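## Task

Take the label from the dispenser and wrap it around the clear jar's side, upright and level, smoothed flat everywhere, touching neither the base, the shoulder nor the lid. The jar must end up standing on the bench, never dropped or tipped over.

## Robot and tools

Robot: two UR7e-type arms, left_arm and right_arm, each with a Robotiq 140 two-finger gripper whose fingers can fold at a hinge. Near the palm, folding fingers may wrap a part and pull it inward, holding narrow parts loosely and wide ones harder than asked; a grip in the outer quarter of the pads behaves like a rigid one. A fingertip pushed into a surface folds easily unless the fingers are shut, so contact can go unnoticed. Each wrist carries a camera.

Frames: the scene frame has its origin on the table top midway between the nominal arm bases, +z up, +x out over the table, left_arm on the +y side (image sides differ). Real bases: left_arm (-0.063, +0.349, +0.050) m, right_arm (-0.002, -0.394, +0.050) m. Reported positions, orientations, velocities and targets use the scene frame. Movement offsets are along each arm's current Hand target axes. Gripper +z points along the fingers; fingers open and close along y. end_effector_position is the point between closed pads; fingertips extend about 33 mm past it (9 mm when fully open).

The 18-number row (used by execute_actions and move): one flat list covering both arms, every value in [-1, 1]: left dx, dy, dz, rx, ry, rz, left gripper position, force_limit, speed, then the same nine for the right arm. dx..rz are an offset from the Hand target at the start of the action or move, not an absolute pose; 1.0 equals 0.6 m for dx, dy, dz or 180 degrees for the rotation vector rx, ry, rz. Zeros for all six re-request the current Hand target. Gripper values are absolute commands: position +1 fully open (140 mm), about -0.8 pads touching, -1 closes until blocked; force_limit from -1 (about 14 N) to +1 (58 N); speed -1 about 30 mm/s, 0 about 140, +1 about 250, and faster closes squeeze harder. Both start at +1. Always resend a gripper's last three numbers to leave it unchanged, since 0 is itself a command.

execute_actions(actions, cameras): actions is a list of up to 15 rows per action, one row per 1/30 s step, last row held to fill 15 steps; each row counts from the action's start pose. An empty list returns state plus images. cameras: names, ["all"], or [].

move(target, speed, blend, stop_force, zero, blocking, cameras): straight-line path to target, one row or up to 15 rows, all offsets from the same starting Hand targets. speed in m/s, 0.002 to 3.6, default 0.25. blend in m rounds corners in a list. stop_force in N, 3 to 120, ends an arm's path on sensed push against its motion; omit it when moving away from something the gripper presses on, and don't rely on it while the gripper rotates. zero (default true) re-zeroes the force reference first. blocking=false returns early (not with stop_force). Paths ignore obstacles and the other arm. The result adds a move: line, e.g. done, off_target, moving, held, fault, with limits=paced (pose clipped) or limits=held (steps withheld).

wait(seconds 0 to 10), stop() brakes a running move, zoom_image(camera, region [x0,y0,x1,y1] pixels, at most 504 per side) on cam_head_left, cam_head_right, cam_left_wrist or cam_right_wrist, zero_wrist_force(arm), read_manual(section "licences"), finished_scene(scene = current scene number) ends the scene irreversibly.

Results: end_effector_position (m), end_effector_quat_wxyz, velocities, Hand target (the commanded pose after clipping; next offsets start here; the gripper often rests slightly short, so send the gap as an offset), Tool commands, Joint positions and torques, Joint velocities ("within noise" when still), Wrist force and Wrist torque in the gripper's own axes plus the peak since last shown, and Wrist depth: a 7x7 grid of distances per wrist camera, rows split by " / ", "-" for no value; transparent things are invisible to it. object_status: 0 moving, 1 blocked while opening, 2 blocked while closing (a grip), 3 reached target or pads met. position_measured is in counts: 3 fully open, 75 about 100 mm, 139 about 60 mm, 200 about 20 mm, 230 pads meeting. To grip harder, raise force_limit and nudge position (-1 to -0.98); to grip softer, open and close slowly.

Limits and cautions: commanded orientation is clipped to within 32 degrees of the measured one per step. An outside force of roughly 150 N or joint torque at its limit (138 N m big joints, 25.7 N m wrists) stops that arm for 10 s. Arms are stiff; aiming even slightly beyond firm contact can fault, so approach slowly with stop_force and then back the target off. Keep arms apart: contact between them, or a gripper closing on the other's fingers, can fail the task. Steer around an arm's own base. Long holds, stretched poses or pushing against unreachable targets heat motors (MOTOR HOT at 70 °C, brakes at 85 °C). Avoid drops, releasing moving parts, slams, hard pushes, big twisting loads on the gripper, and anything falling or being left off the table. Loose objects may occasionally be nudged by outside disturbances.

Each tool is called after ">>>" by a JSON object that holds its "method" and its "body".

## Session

>>> {"method": "execute_actions", "body": {"actions": []}}

Scene clock: 0.00 s.
left_arm: end_effector_position=(+0.3229, +0.2155, +0.1757) position_measured=3 object_status=3 end_effector_quat_wxyz=(-0.377, +0.855, -0.095, +0.342) | right_arm: end_effector_position=(+0.0986, -0.2504, +0.3721) position_measured=3 object_status=3 end_effector_quat_wxyz=(-0.186, +0.593, +0.783, -0.007)
Joint positions: left_arm=[-1.447 -1.674 2.331 -1.447 -0.745 1.583] | right_arm=[-0.291 -2.308 1.861 -0.764 -1.461 0.969]
Joint velocities: within noise
Joint torques (N m): no reading
Wrist force (N): no reading
Wrist torque (N m): no reading
Wrist force, peak (N): no reading
Wrist depth (mm): cam_left_wrist=[176 564 544 515 494 471 445 / 178 194 236 513 499 468 450 / 208 206 222 247 495 481 454 / 1634 136 239 257 499 488 126 / - 269 270 286 515 490 114 / - 282 267 537 520 496 472 / 653 617 575 560 523 497 475] | cam_right_wrist=[- 1800 1637 - 435 343 285 / - 1998 - 504 428 318 268 / - 3350 648 492 355 278 253 / - 133 521 445 348 255 222 / - 124 511 399 328 270 115 / - 723 - 367 302 254 109 / - - - 333 283 239 213]
Hand target: left_arm +0.3229, +0.2155, +0.1757; -0.377, +0.855, -0.095, +0.342 | right_arm +0.0986, -0.2504, +0.3721; -0.186, +0.593, +0.783, -0.007
Tool commands: left_gripper/position=+1.0 left_gripper/force_limit=+1.0 left_gripper/speed=+1.0 right_gripper/position=+1.0 right_gripper/force_limit=+1.0 right_gripper/speed=+1.0
camera_calibration:
cam_left_wrist: T_world_to_cam=[[0.105462, -0.696477, -0.709787, 0.252639], [-0.924584, 0.194092, -0.327829, 0.323541], [0.366089, 0.690832, -0.623482, -0.017971], [0, 0, 0, 1]] pos_world=[0.279076, 0.125576, 0.274181]
cam_right_wrist: T_world_to_cam=[[0.925861, 0.295532, -0.235463, 0.0763222], [0.316816, -0.946744, 0.0574796, -0.292499], [-0.205936, -0.127817, -0.970182, 0.491055], [0, 0, 0, 1]] pos_world=[0.12313, -0.236712, 0.511197]

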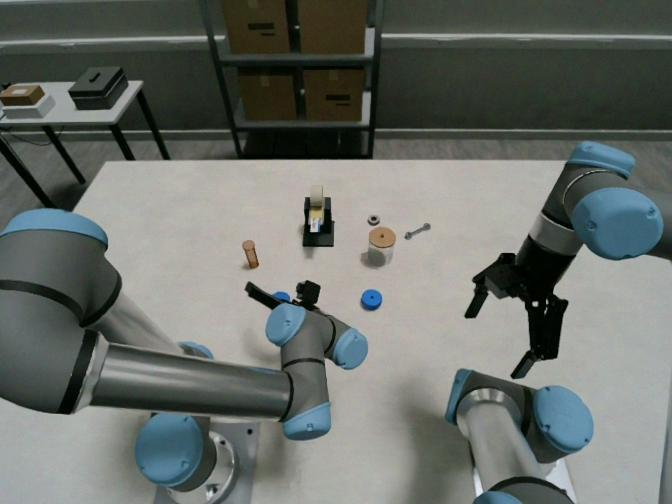

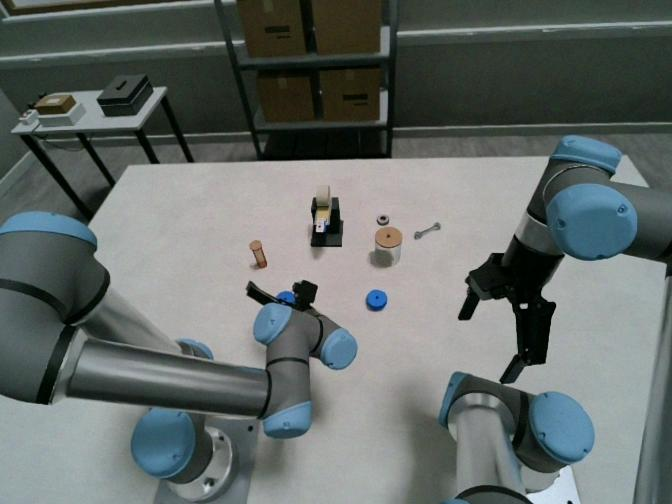

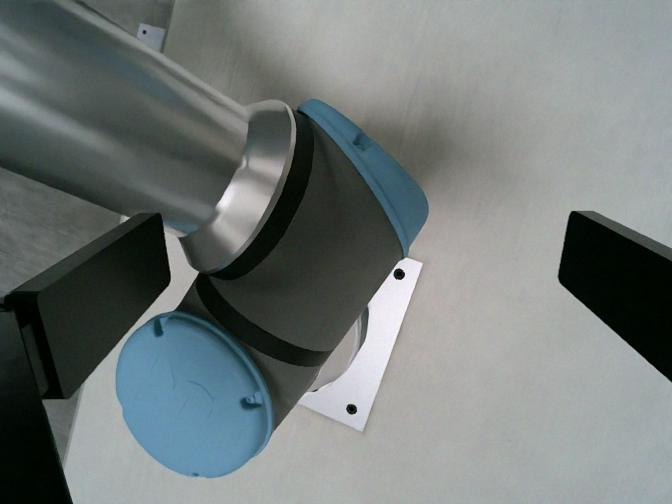

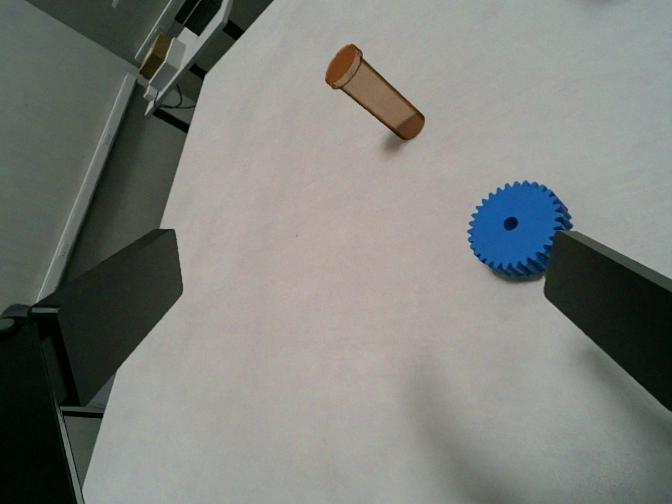

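>>> {"method": "zoom_image", "body": {"camera": "cam_head_left", "region": [220, 160, 460, 330]}}

>>> {"method": "zoom_image", "body": {"camera": "cam_head_right", "region": [280, 170, 460, 290]}}

>>> {"method": "zoom_image", "body": {"camera": "cam_head_left", "region": [280, 170, 420, 280]}}

Scaled by 2.100.

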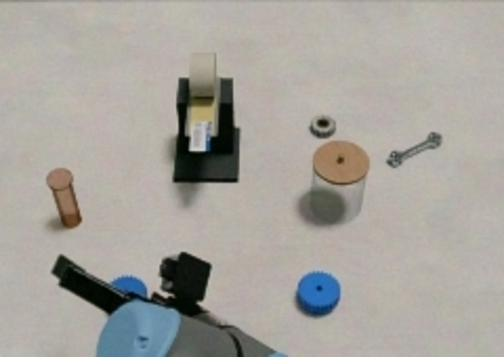

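Scaled by 2.800.

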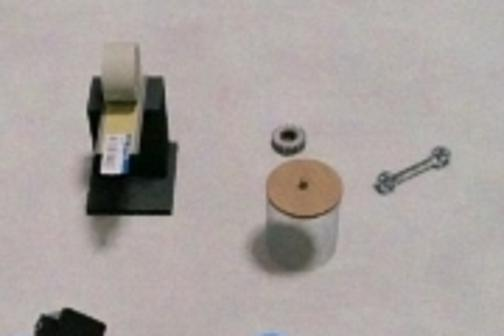

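Scaled by 3.600.

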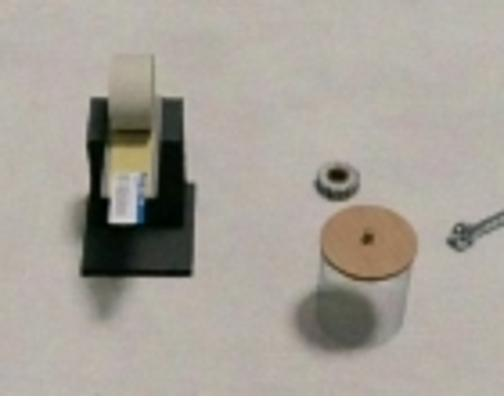

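>>> {"method": "move", "body": {"target": [0.2718,-0.1966,0.274,-0.4994,0.323,0.0153,1,1,1, 0.1218,0.8983,-0.0577,-0.0882,-0.0818,0.0868,1,1,1], "speed": 0.4, "cameras": ["all"]}}

Scene clock: 78.00 s.
left_arm: end_effector_position=(+0.5253, +0.3176, +0.2589) position_measured=3 object_status=3 end_effector_quat_wxyz=(+0.329, +0.655, -0.442, +0.518) | right_arm: end_effector_position=(+0.5907, -0.0297, +0.3000) position_measured=3 object_status=3 end_effector_quat_wxyz=(+0.000, +0.707, +0.707, +0.000)
Joint positions: left_arm=[0.202 -1.097 2.023 -3.124 -2.831 4.09] | right_arm=[0.374 -1.104 1.054 -1.522 -1.572 1.93]
Joint torques (N m): left_arm=[-11.83 -45.79 -14.36 -2.74 -2.9 -0.13] | right_arm=[-7.69 -41.17 -30.15 -3.9 1.52 -1.4]
Wrist force (N): left_arm=[1.2 0.6 0.1] | right_arm=[-0.8 -0.1 -0.2]
Wrist torque (N m): left_arm=[0.02 -0.22 0.13] | right_arm=[-0.08 0.07 0.07]
Wrist force, peak (N): left_arm=[-3.4 -4.7 1.6] | right_arm=[-0.6 -1.9 0.4]
Wrist depth (mm): cam_left_wrist=[394 394 394 393 396 391 389 / 414 417 413 417 414 413 414 / 445 - 443 440 436 435 436 / 459 136 471 448 470 458 126 / - 498 501 496 495 512 114 / - 527 535 542 531 535 542 / - 575 579 588 578 574 572] | cam_right_wrist=[- 2689 - - 2562 2943 2420 / 1910 - - - 1304 2593 2156 / - - 399 - 592 - - / - 133 399 575 613 146 120 / - 124 459 481 504 461 115 / - 394 411 417 416 395 104 / - - 345 340 342 304 333]
Hand target: left_arm +0.5253, +0.3176, +0.2589; +0.329, +0.655, -0.442, +0.518 (not the last commanded pose) | right_arm +0.5908, -0.0297, +0.3000; +0.000, +0.707, +0.707, +0.000 (not the last commanded pose)
Off the commanded pose: left_arm 0.018 m, 9 deg | right_arm 0.001 m, 0 deg.
move: held (left_arm; a check stopped the path); limits=held
pose unreachable (left arm): on one or more control steps of this call, first in action 0 (counted from 0), this arm could not follow its commanded pose, so it was not sent that pose on those steps. It may still have moved: this result reports where it is.
cause: moving toward the commanded pose would bring two parts of the arm too close to each other (its gripper and another part of the arm, with joints 4 (wrist 1) to 6 (wrist 3) between them, 5 mm apart when it was first held).
camera_calibration:
cam_left_wrist: T_world_to_cam=[[-0.915274, -0.402204, -0.0224807, 0.626242], [-0.20785, 0.519324, -0.828916, 0.168072], [0.345068, -0.754013, -0.558921, 0.342553], [0, 0, 0, 1]] pos_world=[0.489913, 0.422883, 0.344856]
cam_right_wrist: T_world_to_cam=[[0.999995, -0.00240429, -0.00225459, -0.584125], [-0.00146911, -0.937457, 0.348097, -0.134214], [-0.00295051, -0.348092, -0.937456, 0.414346], [0, 0, 0, 1]] pos_world=[0.585147, 0.0170064, 0.433834]

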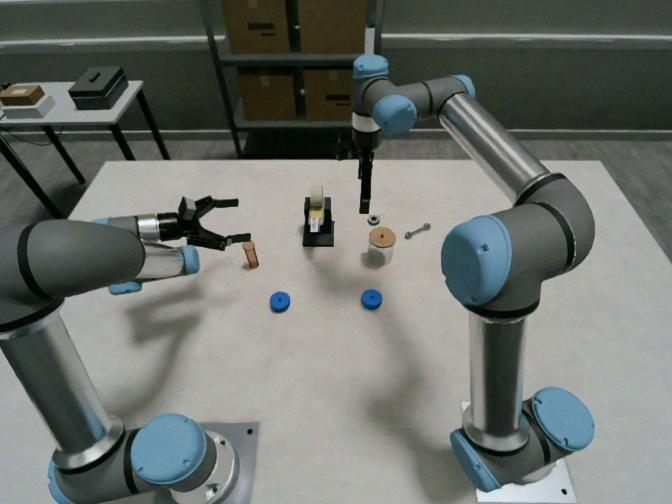

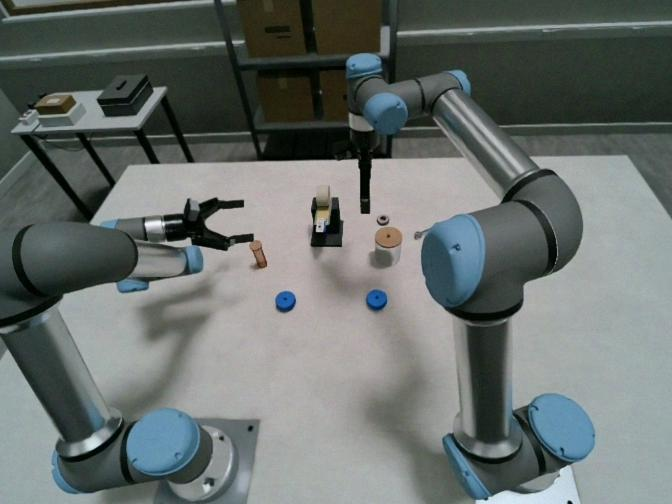

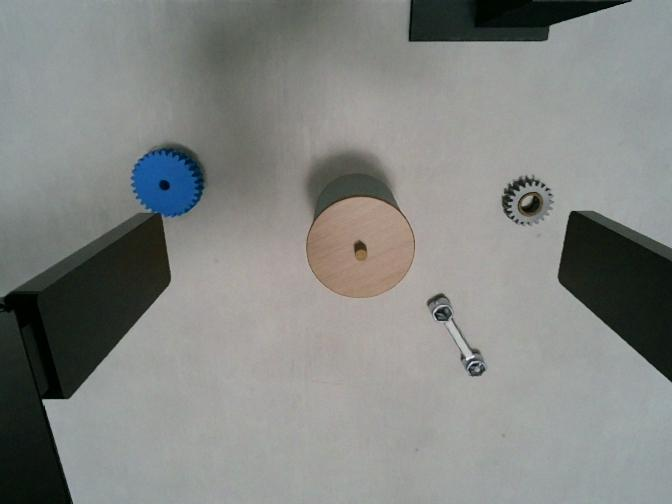

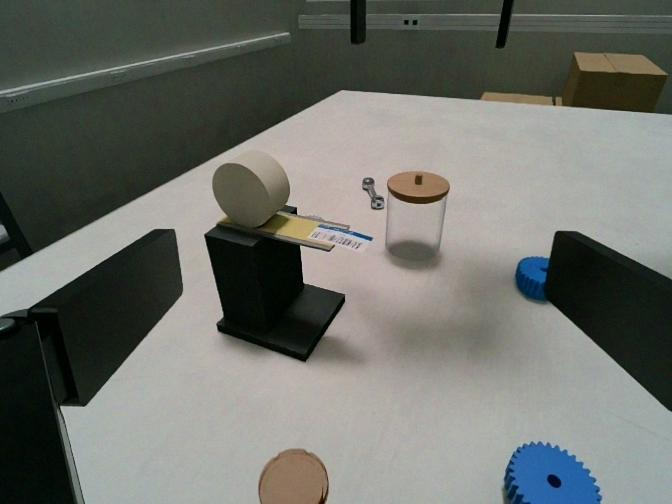

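>>> {"method": "zoom_image", "body": {"camera": "cam_right_wrist", "region": [360, 150, 480, 280]}}

>>> {"method": "zoom_image", "body": {"camera": "cam_right_wrist", "region": [190, 140, 400, 370]}}

>>> {"method": "zoom_image", "body": {"camera": "cam_left_wrist", "region": [290, 140, 440, 310]}}

Scaled by 3.877.

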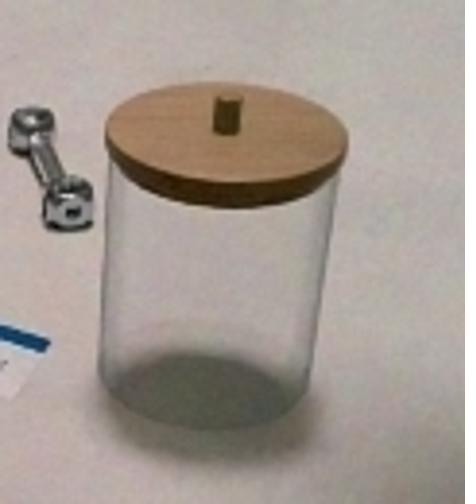

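Scaled by 2.191.

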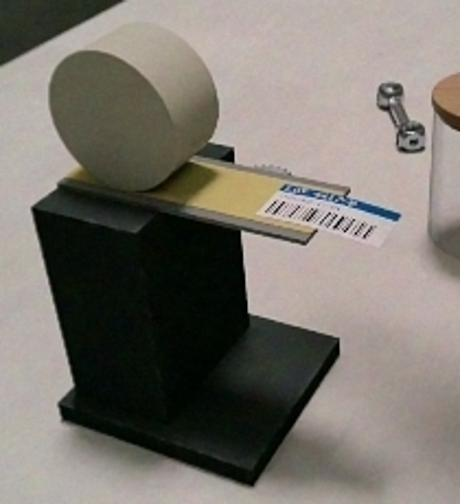

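Scaled by 2.965.

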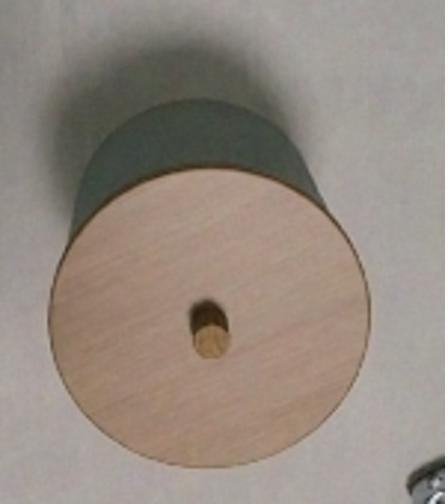

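>>> {"method": "zoom_image", "body": {"camera": "cam_left_wrist", "region": [390, 0, 660, 70]}}

>>> {"method": "move", "body": {"target": [0,0,0,0,0,0,1,1,1, -0.105,0.012,0.11,0,0,0,1,1,1], "speed": 0.3, "cameras": ["cam_left_wrist","cam_right_wrist"]}}

Scaled by 1.867.

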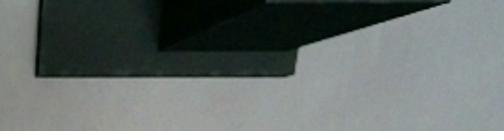

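Scene clock: 318.20 s.
left_arm: end_effector_position=(+0.5253, +0.3176, +0.2589) position_measured=3 object_status=3 end_effector_quat_wxyz=(+0.329, +0.655, -0.442, +0.518) | right_arm: end_effector_position=(+0.5980, -0.0927, +0.2342) position_measured=3 object_status=3 end_effector_quat_wxyz=(+0.000, +0.707, +0.707, +0.000)
Joint positions: left_arm=[0.202 -1.097 2.023 -3.124 -2.831 4.09] | right_arm=[0.281 -1.159 1.304 -1.716 -1.571 1.837]
Joint torques (N m): left_arm=[-10.93 -25.25 -25.54 -1.42 -2.76 1.1] | right_arm=[4.04 -36.34 -19.44 -3.34 0.38 0.77]
Wrist force (N): left_arm=[1.2 0.3 0.2] | right_arm=[-0.8 -0.1 -0.5]
Wrist torque (N m): left_arm=[-0.03 -0.22 0.13] | right_arm=[-0.11 0.04 -0.04]
Wrist force, peak (N): left_arm=[1.4 0.5 0.2] | right_arm=[-3.1 0.0 1.5]
Wrist depth (mm): cam_left_wrist=[334 335 333 334 333 331 331 / 350 348 352 349 352 352 350 / 375 373 371 263 366 372 374 / 389 137 399 409 394 389 126 / - 419 426 - 420 419 114 / 461 458 455 452 455 449 454 / - 496 490 489 492 479 487] | cam_right_wrist=[- - - 3250 3156 2624 - / - - - - - 2420 2156 / - - 407 807 - - - / 646 133 - - - 144 122 / - 124 474 468 477 458 115 / - 407 403 400 398 392 104 / - 346 344 340 339 319 -]
Hand target: left_arm +0.5253, +0.3176, +0.2589; +0.329, +0.655, -0.442, +0.518 | right_arm +0.5980, -0.0928, +0.2340; +0.000, +0.707, +0.707, +0.000
Off the commanded pose: left_arm 0.000 m, 0 deg | right_arm 0.000 m, 0 deg.
move: done
camera_calibration:
cam_left_wrist: T_world_to_cam=[[-0.915293, -0.402157, -0.0225567, 0.626257], [-0.207766, 0.519361, -0.828913, 0.168015], [0.345068, -0.754012, -0.558922, 0.342553], [0, 0, 0, 1]] pos_world=[0.489913, 0.422882, 0.344856]
cam_right_wrist: T_world_to_cam=[[0.999995, -0.00255609, -0.00209074, -0.591791], [-0.00166872, -0.937489, 0.348011, -0.17021], [-0.00284959, -0.348006, -0.937488, 0.330709], [0, 0, 0, 1]] pos_world=[0.592446, -0.0459939, 0.368033]
Images, in order (width x height): cam_left_wrist 672x504, cam_right_wrist 672x504.

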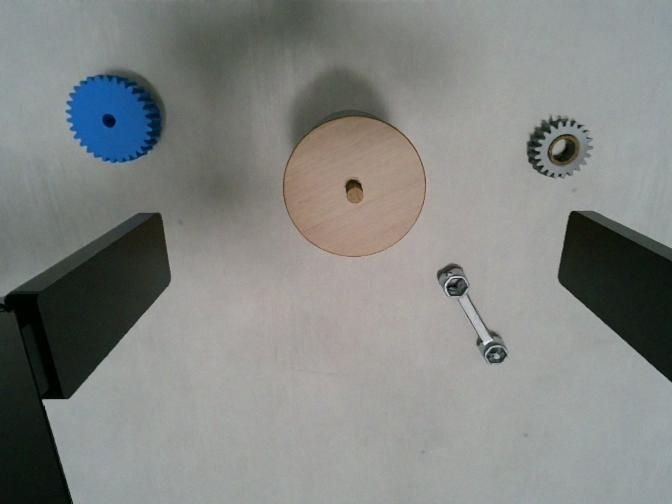

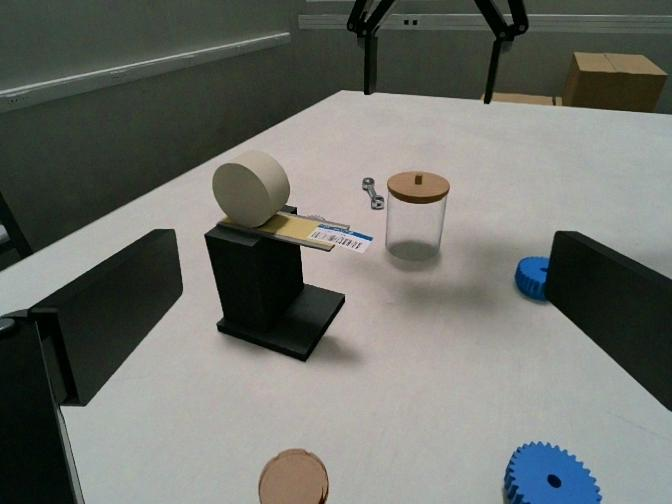

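>>> {"method": "move", "body": {"target": [[0,0,0,0,0,0,1,1,1, -0.0108,0,0.1983,0,0,0,1,1,1],[0,0,0,0,0,0,1,1,1, -0.0108,0,0.1983,0,0,0,-1,0.2,-1]], "speed": [0.12,0.1], "cameras": ["cam_left_wrist","cam_right_wrist"]}}

>>> {"method": "zoom_image", "body": {"camera": "cam_right_wrist", "region": [340, 130, 480, 280]}}

Scene clock: 343.63 s.
left_arm: end_effector_position=(+0.5253, +0.3176, +0.2589) position_measured=3 object_status=3 end_effector_quat_wxyz=(+0.329, +0.655, -0.442, +0.518) | right_arm: end_effector_position=(+0.5981, -0.0993, +0.1151) position_measured=99 object_status=0 end_effector_quat_wxyz=(+0.000, +0.707, +0.707, +0.000)
Joint positions: left_arm=[0.202 -1.097 2.023 -3.124 -2.831 4.09] | right_arm=[0.272 -1.085 1.512 -1.997 -1.572 1.827]
Joint torques (N m): left_arm=[-11.35 -26.29 -25.64 -1.39 -2.53 1.14] | right_arm=[7.05 -39.76 -20.52 -1.9 1.51 1.26]
Wrist force (N): left_arm=[1.1 0.6 0.2] | right_arm=[-1.8 -2.9 -13.9]
Wrist torque (N m): left_arm=[0.02 -0.22 0.13] | right_arm=[0.01 0.06 0.01]
Wrist force, peak (N): left_arm=[1.4 0.7 0.3] | right_arm=[-1.9 -3.0 -13.9]
Wrist depth (mm): cam_left_wrist=[226 225 225 225 224 224 224 / 240 239 240 234 234 236 236 / 257 252 247 - 145 252 252 / 269 262 134 - - 132 262 / - 91 291 - 286 112 - / - - 308 308 305 - - / - - 331 331 329 - -] | cam_right_wrist=[- - - 4270 436 2656 2828 / 1688 - - 1217 487 - 2016 / - - 400 861 534 - 841 / 656 134 - 426 612 598 121 / - 116 481 482 481 440 115 / - 390 458 410 395 383 109 / - 340 342 330 341 317 338]
Hand target: left_arm +0.5253, +0.3176, +0.2589; +0.329, +0.655, -0.442, +0.518 | right_arm +0.5981, -0.0993, +0.1151; +0.000, +0.707, +0.707, +0.000
Off the commanded pose: left_arm 0.000 m, 0 deg | right_arm 0.000 m, 0 deg.
move: done
camera_calibration:
cam_left_wrist: T_world_to_cam=[[-0.915293, -0.402157, -0.0225567, 0.626257], [-0.207766, 0.519361, -0.828913, 0.168015], [0.345068, -0.754012, -0.558922, 0.342553], [0, 0, 0, 1]] pos_world=[0.489913, 0.422882, 0.344856]
cam_right_wrist: T_world_to_cam=[[0.999995, -0.00255609, -0.00209074, -0.592157], [-0.00166872, -0.937489, 0.348011, -0.134949], [-0.00284959, -0.348006, -0.937488, 0.216758], [0, 0, 0, 1]] pos_world=[0.592546, -0.0525939, 0.248933]
Images, in order (width x height): cam_left_wrist 672x504, cam_right_wrist 672x504.

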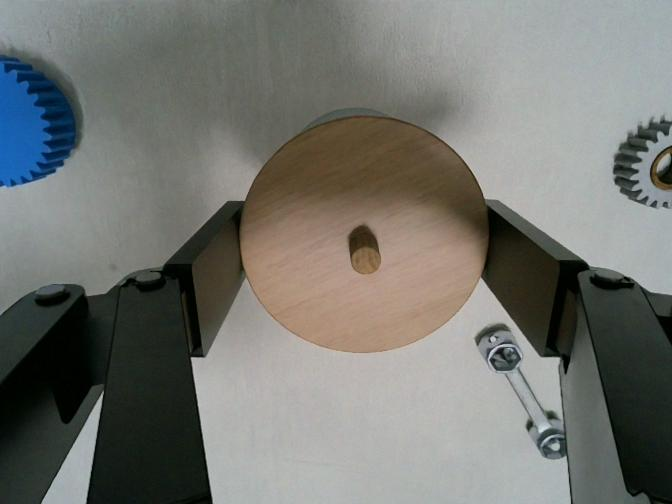

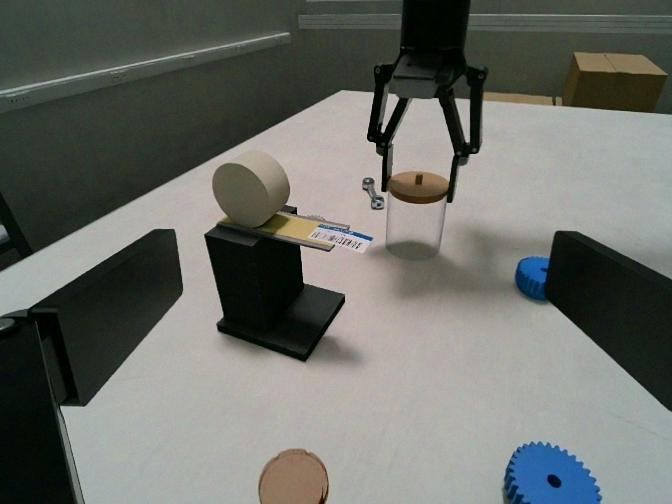

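Scaled by 3.360.

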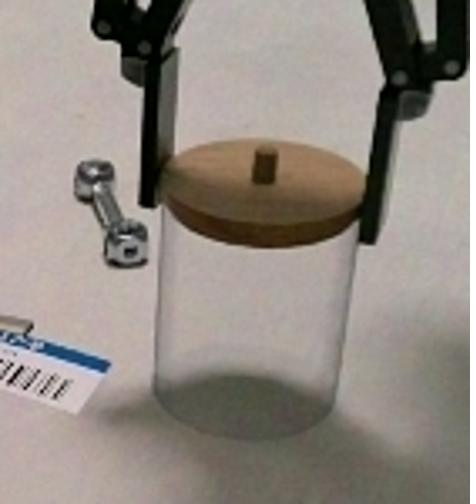

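>>> {"method": "move", "body": {"target": [0,0,0,0,0,0,1,1,1, 0,0,-0.0417,0,0,0,-1,0.2,-1], "speed": 0.06, "cameras": ["cam_right_wrist"]}}

>>> {"method": "zoom_image", "body": {"camera": "cam_right_wrist", "region": [340, 120, 480, 280]}}

Scene clock: 351.87 s.
left_arm: end_effector_position=(+0.5253, +0.3176, +0.2589) position_measured=3 object_status=3 end_effector_quat_wxyz=(+0.329, +0.655, -0.442, +0.518) | right_arm: end_effector_position=(+0.5982, -0.0993, +0.1403) position_measured=99 object_status=2 end_effector_quat_wxyz=(+0.000, +0.707, +0.707, +0.000)
Joint positions: left_arm=[0.202 -1.097 2.023 -3.124 -2.831 4.09] | right_arm=[0.272 -1.108 1.477 -1.94 -1.572 1.827]
Joint torques (N m): left_arm=[-10.17 -26.62 -26.58 -1.52 -2.88 0.9] | right_arm=[6.51 -39.38 -16.83 -4.21 1.02 1.75]
Wrist force (N): left_arm=[1.1 0.5 0.1] | right_arm=[-0.5 -0.2 2.5]
Wrist torque (N m): left_arm=[0.01 -0.21 0.13] | right_arm=[-0.15 -0.03 0.03]
Wrist force, peak (N): left_arm=[1.5 0.6 0.2] | right_arm=[-1.7 -3.1 -14.1]
Wrist depth (mm): cam_left_wrist=[250 249 248 249 247 246 247 / - 262 261 257 258 260 257 / 283 278 276 - 144 278 280 / 296 288 134 149 152 140 289 / - 91 316 329 314 111 83 / - - 341 335 336 - - / - - 365 364 362 - -] | cam_right_wrist=[- 3111 2828 5584 427 2447 2245 / 1701 - - - 511 3111 2094 / - - 399 - - 882 1184 / - 124 - - 615 146 122 / - 124 451 478 480 462 115 / - 381 400 400 413 380 370 / - 343 351 340 330 317 337]
Hand target: left_arm +0.5253, +0.3176, +0.2589; +0.329, +0.655, -0.442, +0.518 | right_arm +0.5981, -0.0993, +0.1401; +0.000, +0.707, +0.707, +0.000
Off the commanded pose: left_arm 0.000 m, 0 deg | right_arm 0.000 m, 0 deg.
move: done
camera_calibration:
cam_right_wrist: T_world_to_cam=[[0.999995, -0.00252068, -0.00199722, -0.592129], [-0.00166806, -0.937489, 0.348011, -0.143719], [-0.0027496, -0.348006, -0.937488, 0.240323], [0, 0, 0, 1]] pos_world=[0.592547, -0.0525938, 0.274134]
Images, in order (width x height): cam_right_wrist 672x504.

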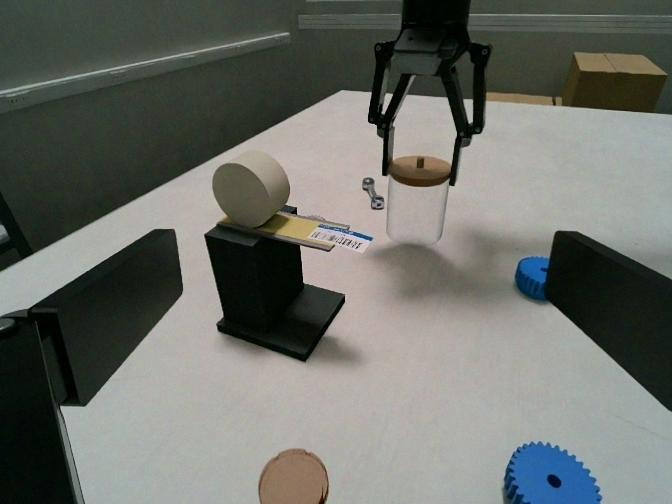

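Scaled by 3.150.

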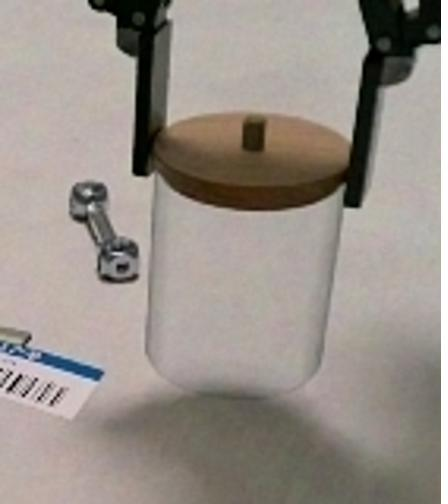

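>>> {"method": "move", "body": {"target": [0,0,0,0,0,0,1,1,1, -0.03,0.003,-0.1,0,0.5,0,-1,0.2,-1], "speed": 0.3, "cameras": ["cam_right_wrist","cam_left_wrist"]}}

>>> {"method": "zoom_image", "body": {"camera": "cam_right_wrist", "region": [300, 60, 500, 280]}}

Scene clock: 384.13 s.
left_arm: end_effector_position=(+0.5253, +0.3176, +0.2589) position_measured=3 object_status=3 end_effector_quat_wxyz=(+0.329, +0.655, -0.442, +0.518) | right_arm: end_effector_position=(+0.5999, -0.1173, +0.2001) position_measured=99 object_status=2 end_effector_quat_wxyz=(+0.500, -0.500, -0.500, -0.500)
Joint positions: left_arm=[0.202 -1.097 2.023 -3.124 -2.831 4.09] | right_arm=[-0.264 -0.867 1.515 -0.65 -0.28 0.002]
Joint torques (N m): left_arm=[-11.03 -28.14 -26.29 -1.89 -2.81 0.95] | right_arm=[10.83 -53.75 -13.22 2.04 1.45 -1.13]
Wrist force (N): left_arm=[1.2 0.6 0.1] | right_arm=[-0.4 2.3 2.8]
Wrist torque (N m): left_arm=[0.02 -0.23 0.13] | right_arm=[0.22 -0.75 0.10]
Wrist force, peak (N): left_arm=[1.4 0.8 0.3] | right_arm=[-0.9 2.2 2.8]
Wrist depth (mm): cam_left_wrist=[- 591 632 - - - - / - - 703 3435 - 2418 2788 / 1035 1145 148 - 143 1601 1634 / 723 729 149 148 152 140 699 / - 91 446 160 160 111 83 / - - 379 383 363 - - / - - 309 307 307 - -] | cam_right_wrist=[- - - 4633 670 795 2035 / - - - - 523 1281 2156 / - 2532 397 - 893 748 772 / - 134 - 422 - 605 122 / - 124 474 495 486 459 115 / - 413 403 399 398 398 109 / - 347 343 338 339 328 345]
Hand target: left_arm +0.5253, +0.3176, +0.2589; +0.329, +0.655, -0.442, +0.518 | right_arm +0.5999, -0.1173, +0.2001; +0.500, -0.500, -0.500, -0.500
Off the commanded pose: left_arm 0.000 m, 0 deg | right_arm 0.000 m, 0 deg.
move: done
camera_calibration:
cam_left_wrist: T_world_to_cam=[[-0.915293, -0.402157, -0.0225567, 0.626257], [-0.207766, 0.519361, -0.828913, 0.168015], [0.345068, -0.754012, -0.558922, 0.342553], [0, 0, 0, 1]] pos_world=[0.489913, 0.422882, 0.344856]
cam_right_wrist: T_world_to_cam=[[0.999995, 0.00261872, -0.00200757, -0.593193], [-0.000970461, -0.348093, -0.93746, 0.144531], [-0.00315377, 0.937457, -0.348088, 0.323211], [0, 0, 0, 1]] pos_world=[0.594349, -0.251133, 0.246807]
Images, in order (width x height): cam_left_wrist 672x504, cam_right_wrist 672x504.

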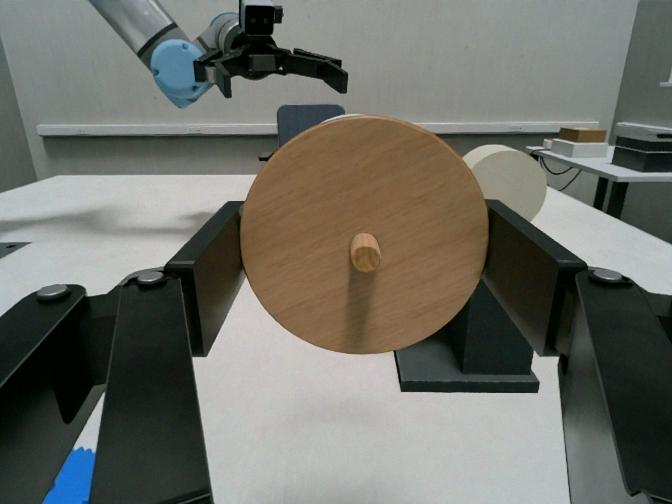

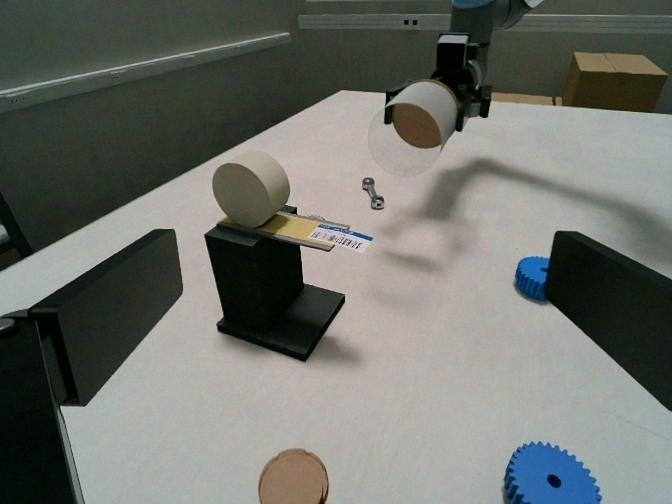

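Scaled by 2.291.

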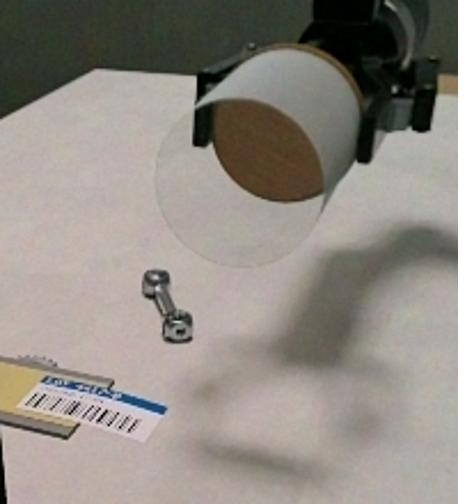

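>>> {"method": "move", "body": {"target": [[0,0,0,0,0,0,1,1,1, -0.2135,0,0.03,0,0,0,-1,0.2,-1],[0,0,0,0,0,0,1,1,1, -0.2135,0,0.2697,0,0,0,-1,0.2,-1]], "speed": [0.25,0.15], "blend": [0.02,0], "cameras": ["cam_right_wrist","cam_left_wrist"]}}

>>> {"method": "zoom_image", "body": {"camera": "cam_right_wrist", "region": [190, 140, 470, 380]}}

>>> {"method": "zoom_image", "body": {"camera": "cam_left_wrist", "region": [220, 60, 520, 260]}}

Scene clock: 398.23 s.
left_arm: end_effector_position=(+0.5253, +0.3176, +0.2589) position_measured=3 object_status=3 end_effector_quat_wxyz=(+0.329, +0.655, -0.442, +0.518) | right_arm: end_effector_position=(+0.5999, +0.0444, +0.0718) position_measured=99 object_status=2 end_effector_quat_wxyz=(+0.500, -0.500, -0.500, -0.500)
Joint positions: left_arm=[0.202 -1.097 2.023 -3.124 -2.831 4.09] | right_arm=[0.006 -0.642 1.495 -0.875 -0.01 0.022]
Joint torques (N m): left_arm=[-10.94 -29.63 -26.03 -1.55 -2.46 0.87] | right_arm=[2.77 -63.07 -7.13 -1.49 0.37 1.79]
Wrist force (N): left_arm=[1.2 0.7 0.0] | right_arm=[-0.3 2.1 2.2]
Wrist torque (N m): left_arm=[0.04 -0.21 0.13] | right_arm=[0.15 -0.70 0.17]
Wrist force, peak (N): left_arm=[1.4 0.6 0.3] | right_arm=[5.0 2.4 2.1]
Wrist depth (mm): cam_left_wrist=[- 2135 - - - - 172 / - - - 2521 - 217 174 / 637 642 - 145 145 219 166 / 326 315 133 151 153 132 172 / - 91 217 - 214 111 84 / - - 187 187 185 185 - / - - 151 151 145 - -] | cam_right_wrist=[- - - 3403 3300 637 3570 / - - - 3203 662 1244 2054 / - - 418 - 576 - - / - 133 425 506 499 - 122 / - 115 454 483 508 - 115 / - 384 403 416 382 382 366 / - 353 343 332 340 318 334]
Hand target: left_arm +0.5253, +0.3176, +0.2589; +0.329, +0.655, -0.442, +0.518 | right_arm +0.5999, +0.0445, +0.0719; +0.500, -0.500, -0.500, -0.500
Off the commanded pose: left_arm 0.000 m, 0 deg | right_arm 0.000 m, 0 deg.
move: done
camera_calibration:
cam_left_wrist: T_world_to_cam=[[-0.915293, -0.402157, -0.0225567, 0.626257], [-0.207766, 0.519361, -0.828913, 0.168015], [0.345068, -0.754012, -0.558922, 0.342553], [0, 0, 0, 1]] pos_world=[0.489913, 0.422882, 0.344856]
cam_right_wrist: T_world_to_cam=[[0.999995, 0.00261886, -0.00200696, -0.593874], [-0.000971247, -0.347675, -0.937614, 0.0805992], [-0.00315325, 0.937611, -0.347671, 0.126926], [0, 0, 0, 1]] pos_world=[0.594349, -0.0894301, 0.118508]
Images, in order (width x height): cam_left_wrist 672x504, cam_right_wrist 672x504.

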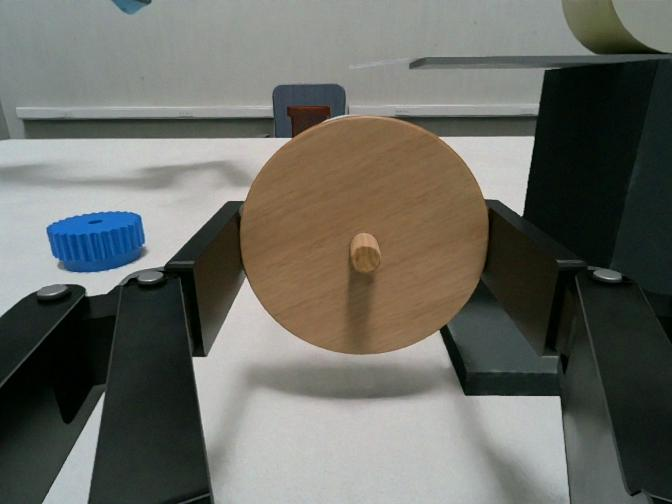

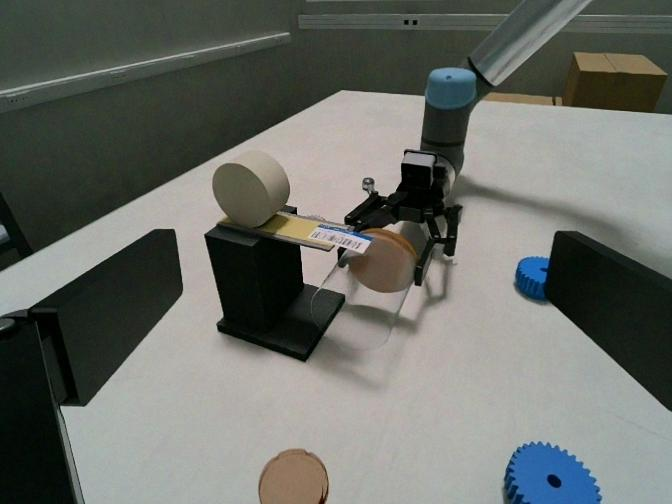

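Scaled by 1.800.

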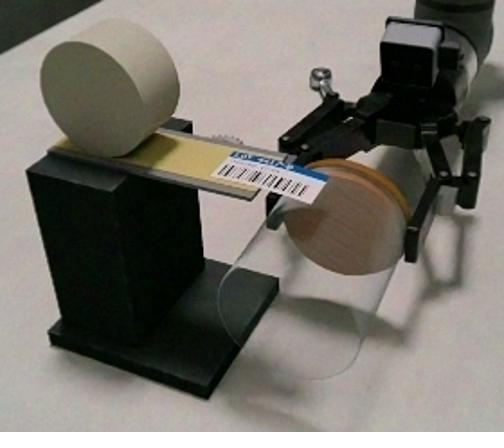

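Scaled by 1.680.

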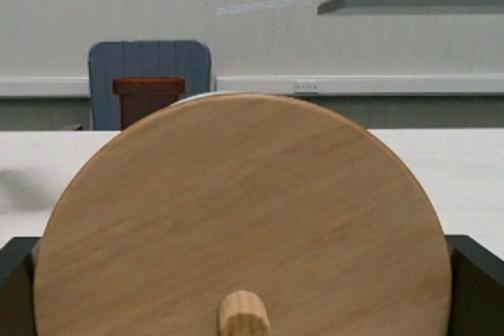

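>>> {"method": "move", "body": {"target": [0,0,0,0,0,0,1,1,1, 0.0283,0.005,0,0,0,0,-1,0.2,-1], "speed": 0.08, "cameras": ["cam_right_wrist","cam_left_wrist"]}}

>>> {"method": "zoom_image", "body": {"camera": "cam_right_wrist", "region": [280, 200, 430, 310]}}

>>> {"method": "zoom_image", "body": {"camera": "cam_left_wrist", "region": [300, 60, 500, 180]}}

Scene clock: 437.43 s.
left_arm: end_effector_position=(+0.5253, +0.3176, +0.2589) position_measured=3 object_status=3 end_effector_quat_wxyz=(+0.329, +0.655, -0.442, +0.518) | right_arm: end_effector_position=(+0.6030, +0.0445, +0.0891) position_measured=99 object_status=2 end_effector_quat_wxyz=(+0.500, -0.500, -0.500, -0.500) end_effector_velocity=(+0.000, +0.000, -0.002) end_effector_angular_velocity=(+0.000, -0.004, +0.000)
Joint positions: left_arm=[0.202 -1.097 2.023 -3.124 -2.831 4.09] | right_arm=[0.006 -0.67 1.493 -0.861 -0.01 0.037]
Joint velocities: left_arm=[within noise] | right_arm=[0 0.002 0.001 -0.007 0 0]
Joint torques (N m): left_arm=[-10.31 -30.3 -27.2 -1.78 -2.6 1.08] | right_arm=[8.33 -47.56 -10.86 -1.31 1.57 1.68]
Wrist force (N): left_arm=[1.1 0.5 0.2] | right_arm=[-0.4 2.1 2.2]
Wrist torque (N m): left_arm=[0.01 -0.21 0.13] | right_arm=[0.14 -0.71 0.16]
Wrist force, peak (N): left_arm=[1.4 0.7 0.2] | right_arm=[-0.2 2.2 2.5]
Wrist depth (mm): cam_left_wrist=[- - - - 2963 193 169 / - - - 2469 175 173 173 / 736 729 714 144 144 697 163 / 373 331 150 150 - 129 170 / - 91 247 - 248 111 84 / - - 213 212 212 - - / - - 173 172 172 - -] | cam_right_wrist=[2624 - - 3403 3821 660 2904 / 2342 - - 1353 652 3067 2135 / - - - 851 563 786 795 / - 133 437 566 560 578 128 / - 116 - 481 481 459 115 / - 410 403 405 397 395 109 / - 338 358 341 338 316 -]
Hand target: left_arm +0.5253, +0.3176, +0.2589; +0.329, +0.655, -0.442, +0.518 | right_arm +0.6029, +0.0445, +0.0889; +0.500, -0.500, -0.500, -0.500
Off the commanded pose: left_arm 0.000 m, 0 deg | right_arm 0.000 m, 0 deg.
move: done
camera_calibration:
cam_left_wrist: T_world_to_cam=[[-0.915293, -0.402157, -0.0225567, 0.626257], [-0.207766, 0.519361, -0.828913, 0.168015], [0.345068, -0.754012, -0.558922, 0.342553], [0, 0, 0, 1]] pos_world=[0.489913, 0.422882, 0.344856]
cam_right_wrist: T_world_to_cam=[[0.999995, 0.00253828, -0.00165634, -0.596996], [-0.000670149, -0.347793, -0.937571, 0.0965333], [-0.00295588, 0.937568, -0.34779, 0.132812], [0, 0, 0, 1]] pos_world=[0.597451, -0.089431, 0.135709]
Images, in order (width x height): cam_left_wrist 672x504, cam_right_wrist 672x504.

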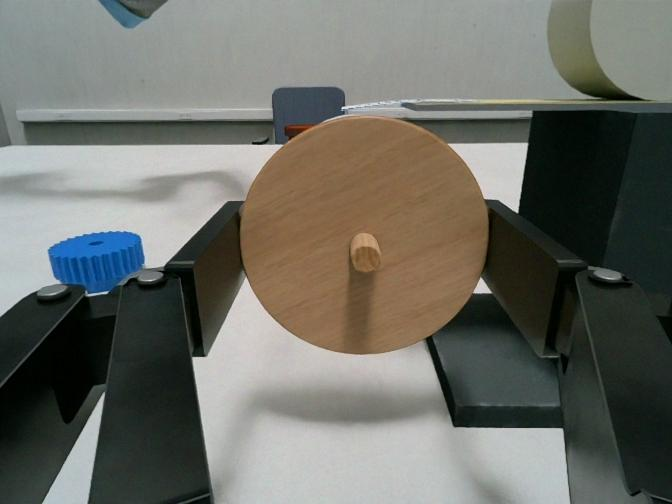

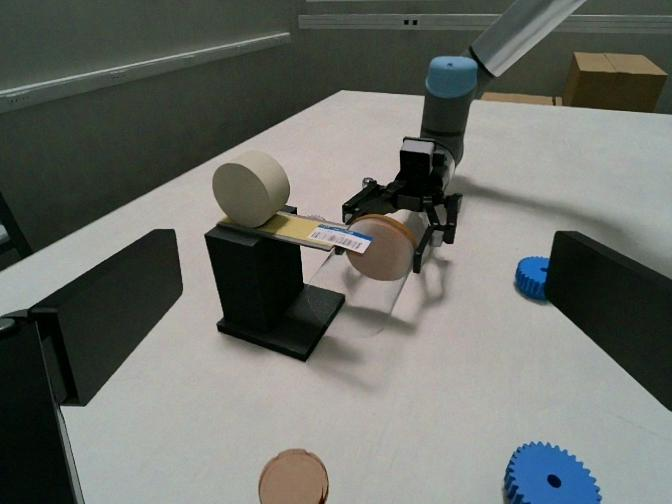

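Scaled by 3.360.

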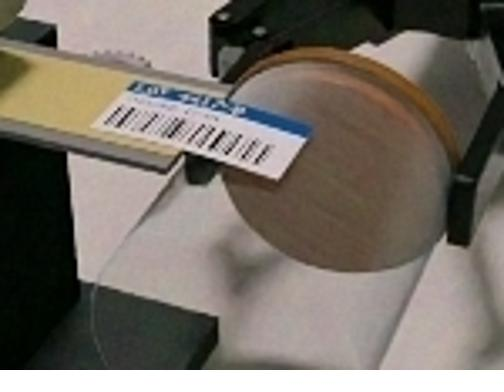

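Scaled by 2.520.

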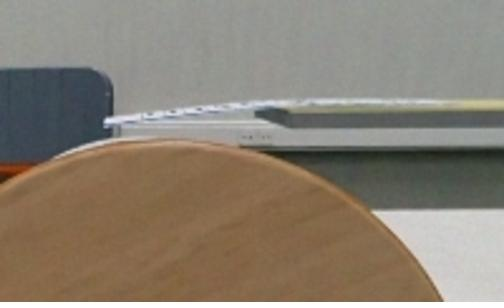

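>>> {"method": "move", "body": {"target": [0,0,0,0,0,0,1,1,1, 0.0055,0.0025,0,0,0,0,-1,0.2,-1], "speed": 0.05, "cameras": ["cam_right_wrist","cam_left_wrist"]}}

>>> {"method": "zoom_image", "body": {"camera": "cam_right_wrist", "region": [280, 200, 430, 310]}}

>>> {"method": "zoom_image", "body": {"camera": "cam_left_wrist", "region": [300, 60, 500, 180]}}

Scene clock: 485.87 s.
left_arm: end_effector_position=(+0.5253, +0.3176, +0.2589) position_measured=3 object_status=3 end_effector_quat_wxyz=(+0.329, +0.655, -0.442, +0.518) | right_arm: end_effector_position=(+0.6045, +0.0445, +0.0922) position_measured=99 object_status=2 end_effector_quat_wxyz=(+0.500, -0.500, -0.500, -0.500)
Joint positions: left_arm=[0.202 -1.097 2.023 -3.124 -2.831 4.09] | right_arm=[0.006 -0.674 1.49 -0.86 -0.01 0.043]
Joint torques (N m): left_arm=[-10.27 -32.12 -25.98 -1.87 -2.52 1.01] | right_arm=[11.23 -62.21 -14.27 -1.45 0.28 1.42]
Wrist force (N): left_arm=[1.2 0.6 0.1] | right_arm=[-0.3 2.1 2.2]
Wrist torque (N m): left_arm=[0.02 -0.23 0.13] | right_arm=[0.13 -0.72 0.17]
Wrist force, peak (N): left_arm=[1.4 0.7 0.1] | right_arm=[-0.4 2.1 2.5]
Wrist depth (mm): cam_left_wrist=[2663 - - - - 190 168 / 3203 - - 2821 179 197 175 / 743 752 - 143 144 225 165 / 326 331 134 152 - 129 171 / - 91 254 162 159 119 83 / - - 218 217 218 - - / - - 177 176 175 - -] | cam_right_wrist=[- - - 4633 3250 670 2757 / 1785 - - - 628 2532 2016 / - 2367 397 882 573 798 772 / - 133 404 - 484 581 135 / - 124 453 469 464 456 115 / - - 407 - 393 - 104 / - 345 342 340 347 316 345]
Hand target: left_arm +0.5253, +0.3176, +0.2589; +0.329, +0.655, -0.442, +0.518 | right_arm +0.6044, +0.0445, +0.0922; +0.500, -0.500, -0.500, -0.500
Off the commanded pose: left_arm 0.000 m, 0 deg | right_arm 0.000 m, 0 deg.
move: done
camera_calibration:
cam_left_wrist: T_world_to_cam=[[-0.915293, -0.402157, -0.0225567, 0.626257], [-0.207766, 0.519361, -0.828913, 0.168015], [0.345068, -0.754012, -0.558922, 0.342553], [0, 0, 0, 1]] pos_world=[0.489913, 0.422882, 0.344856]
cam_right_wrist: T_world_to_cam=[[0.999995, 0.00256084, -0.00187791, -0.598457], [-0.000869747, -0.347883, -0.937538, 0.0996407], [-0.00305418, 0.937535, -0.347879, 0.133998], [0, 0, 0, 1]] pos_world=[0.59895, -0.0894315, 0.138908]
Images, in order (width x height): cam_left_wrist 672x504, cam_right_wrist 672x504.

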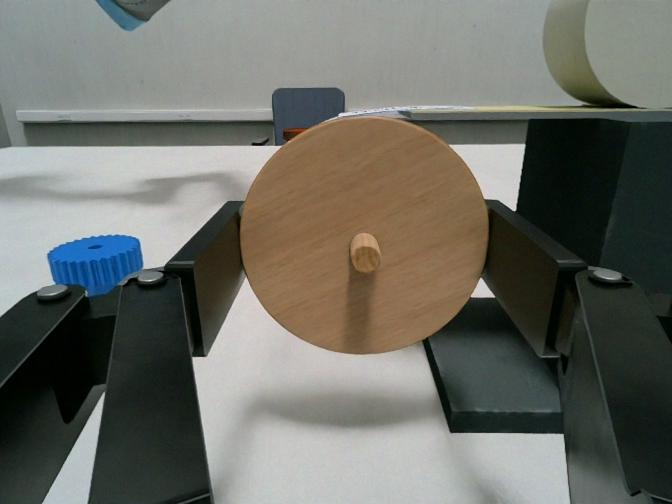

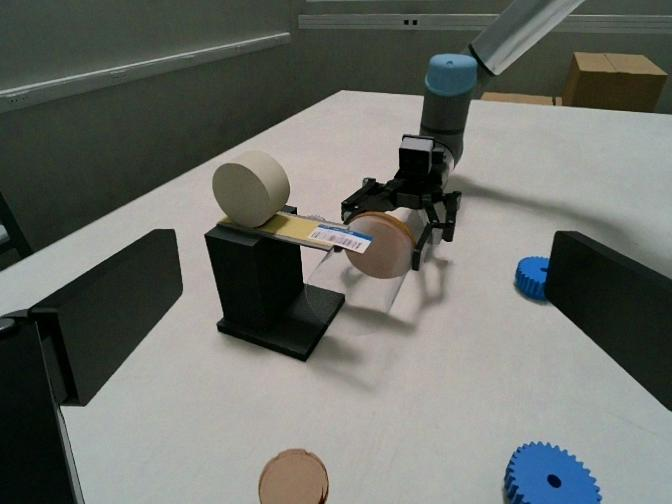

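Scaled by 3.360.

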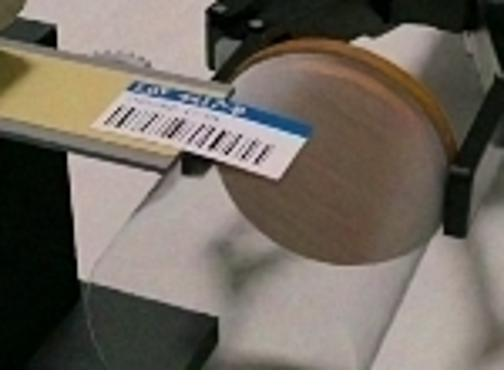

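Scaled by 2.520.

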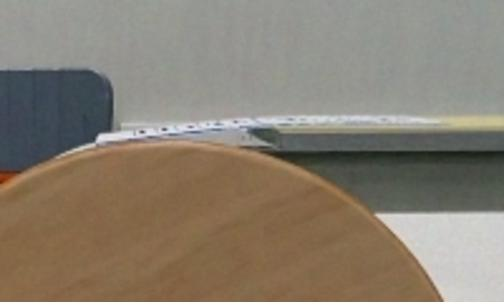

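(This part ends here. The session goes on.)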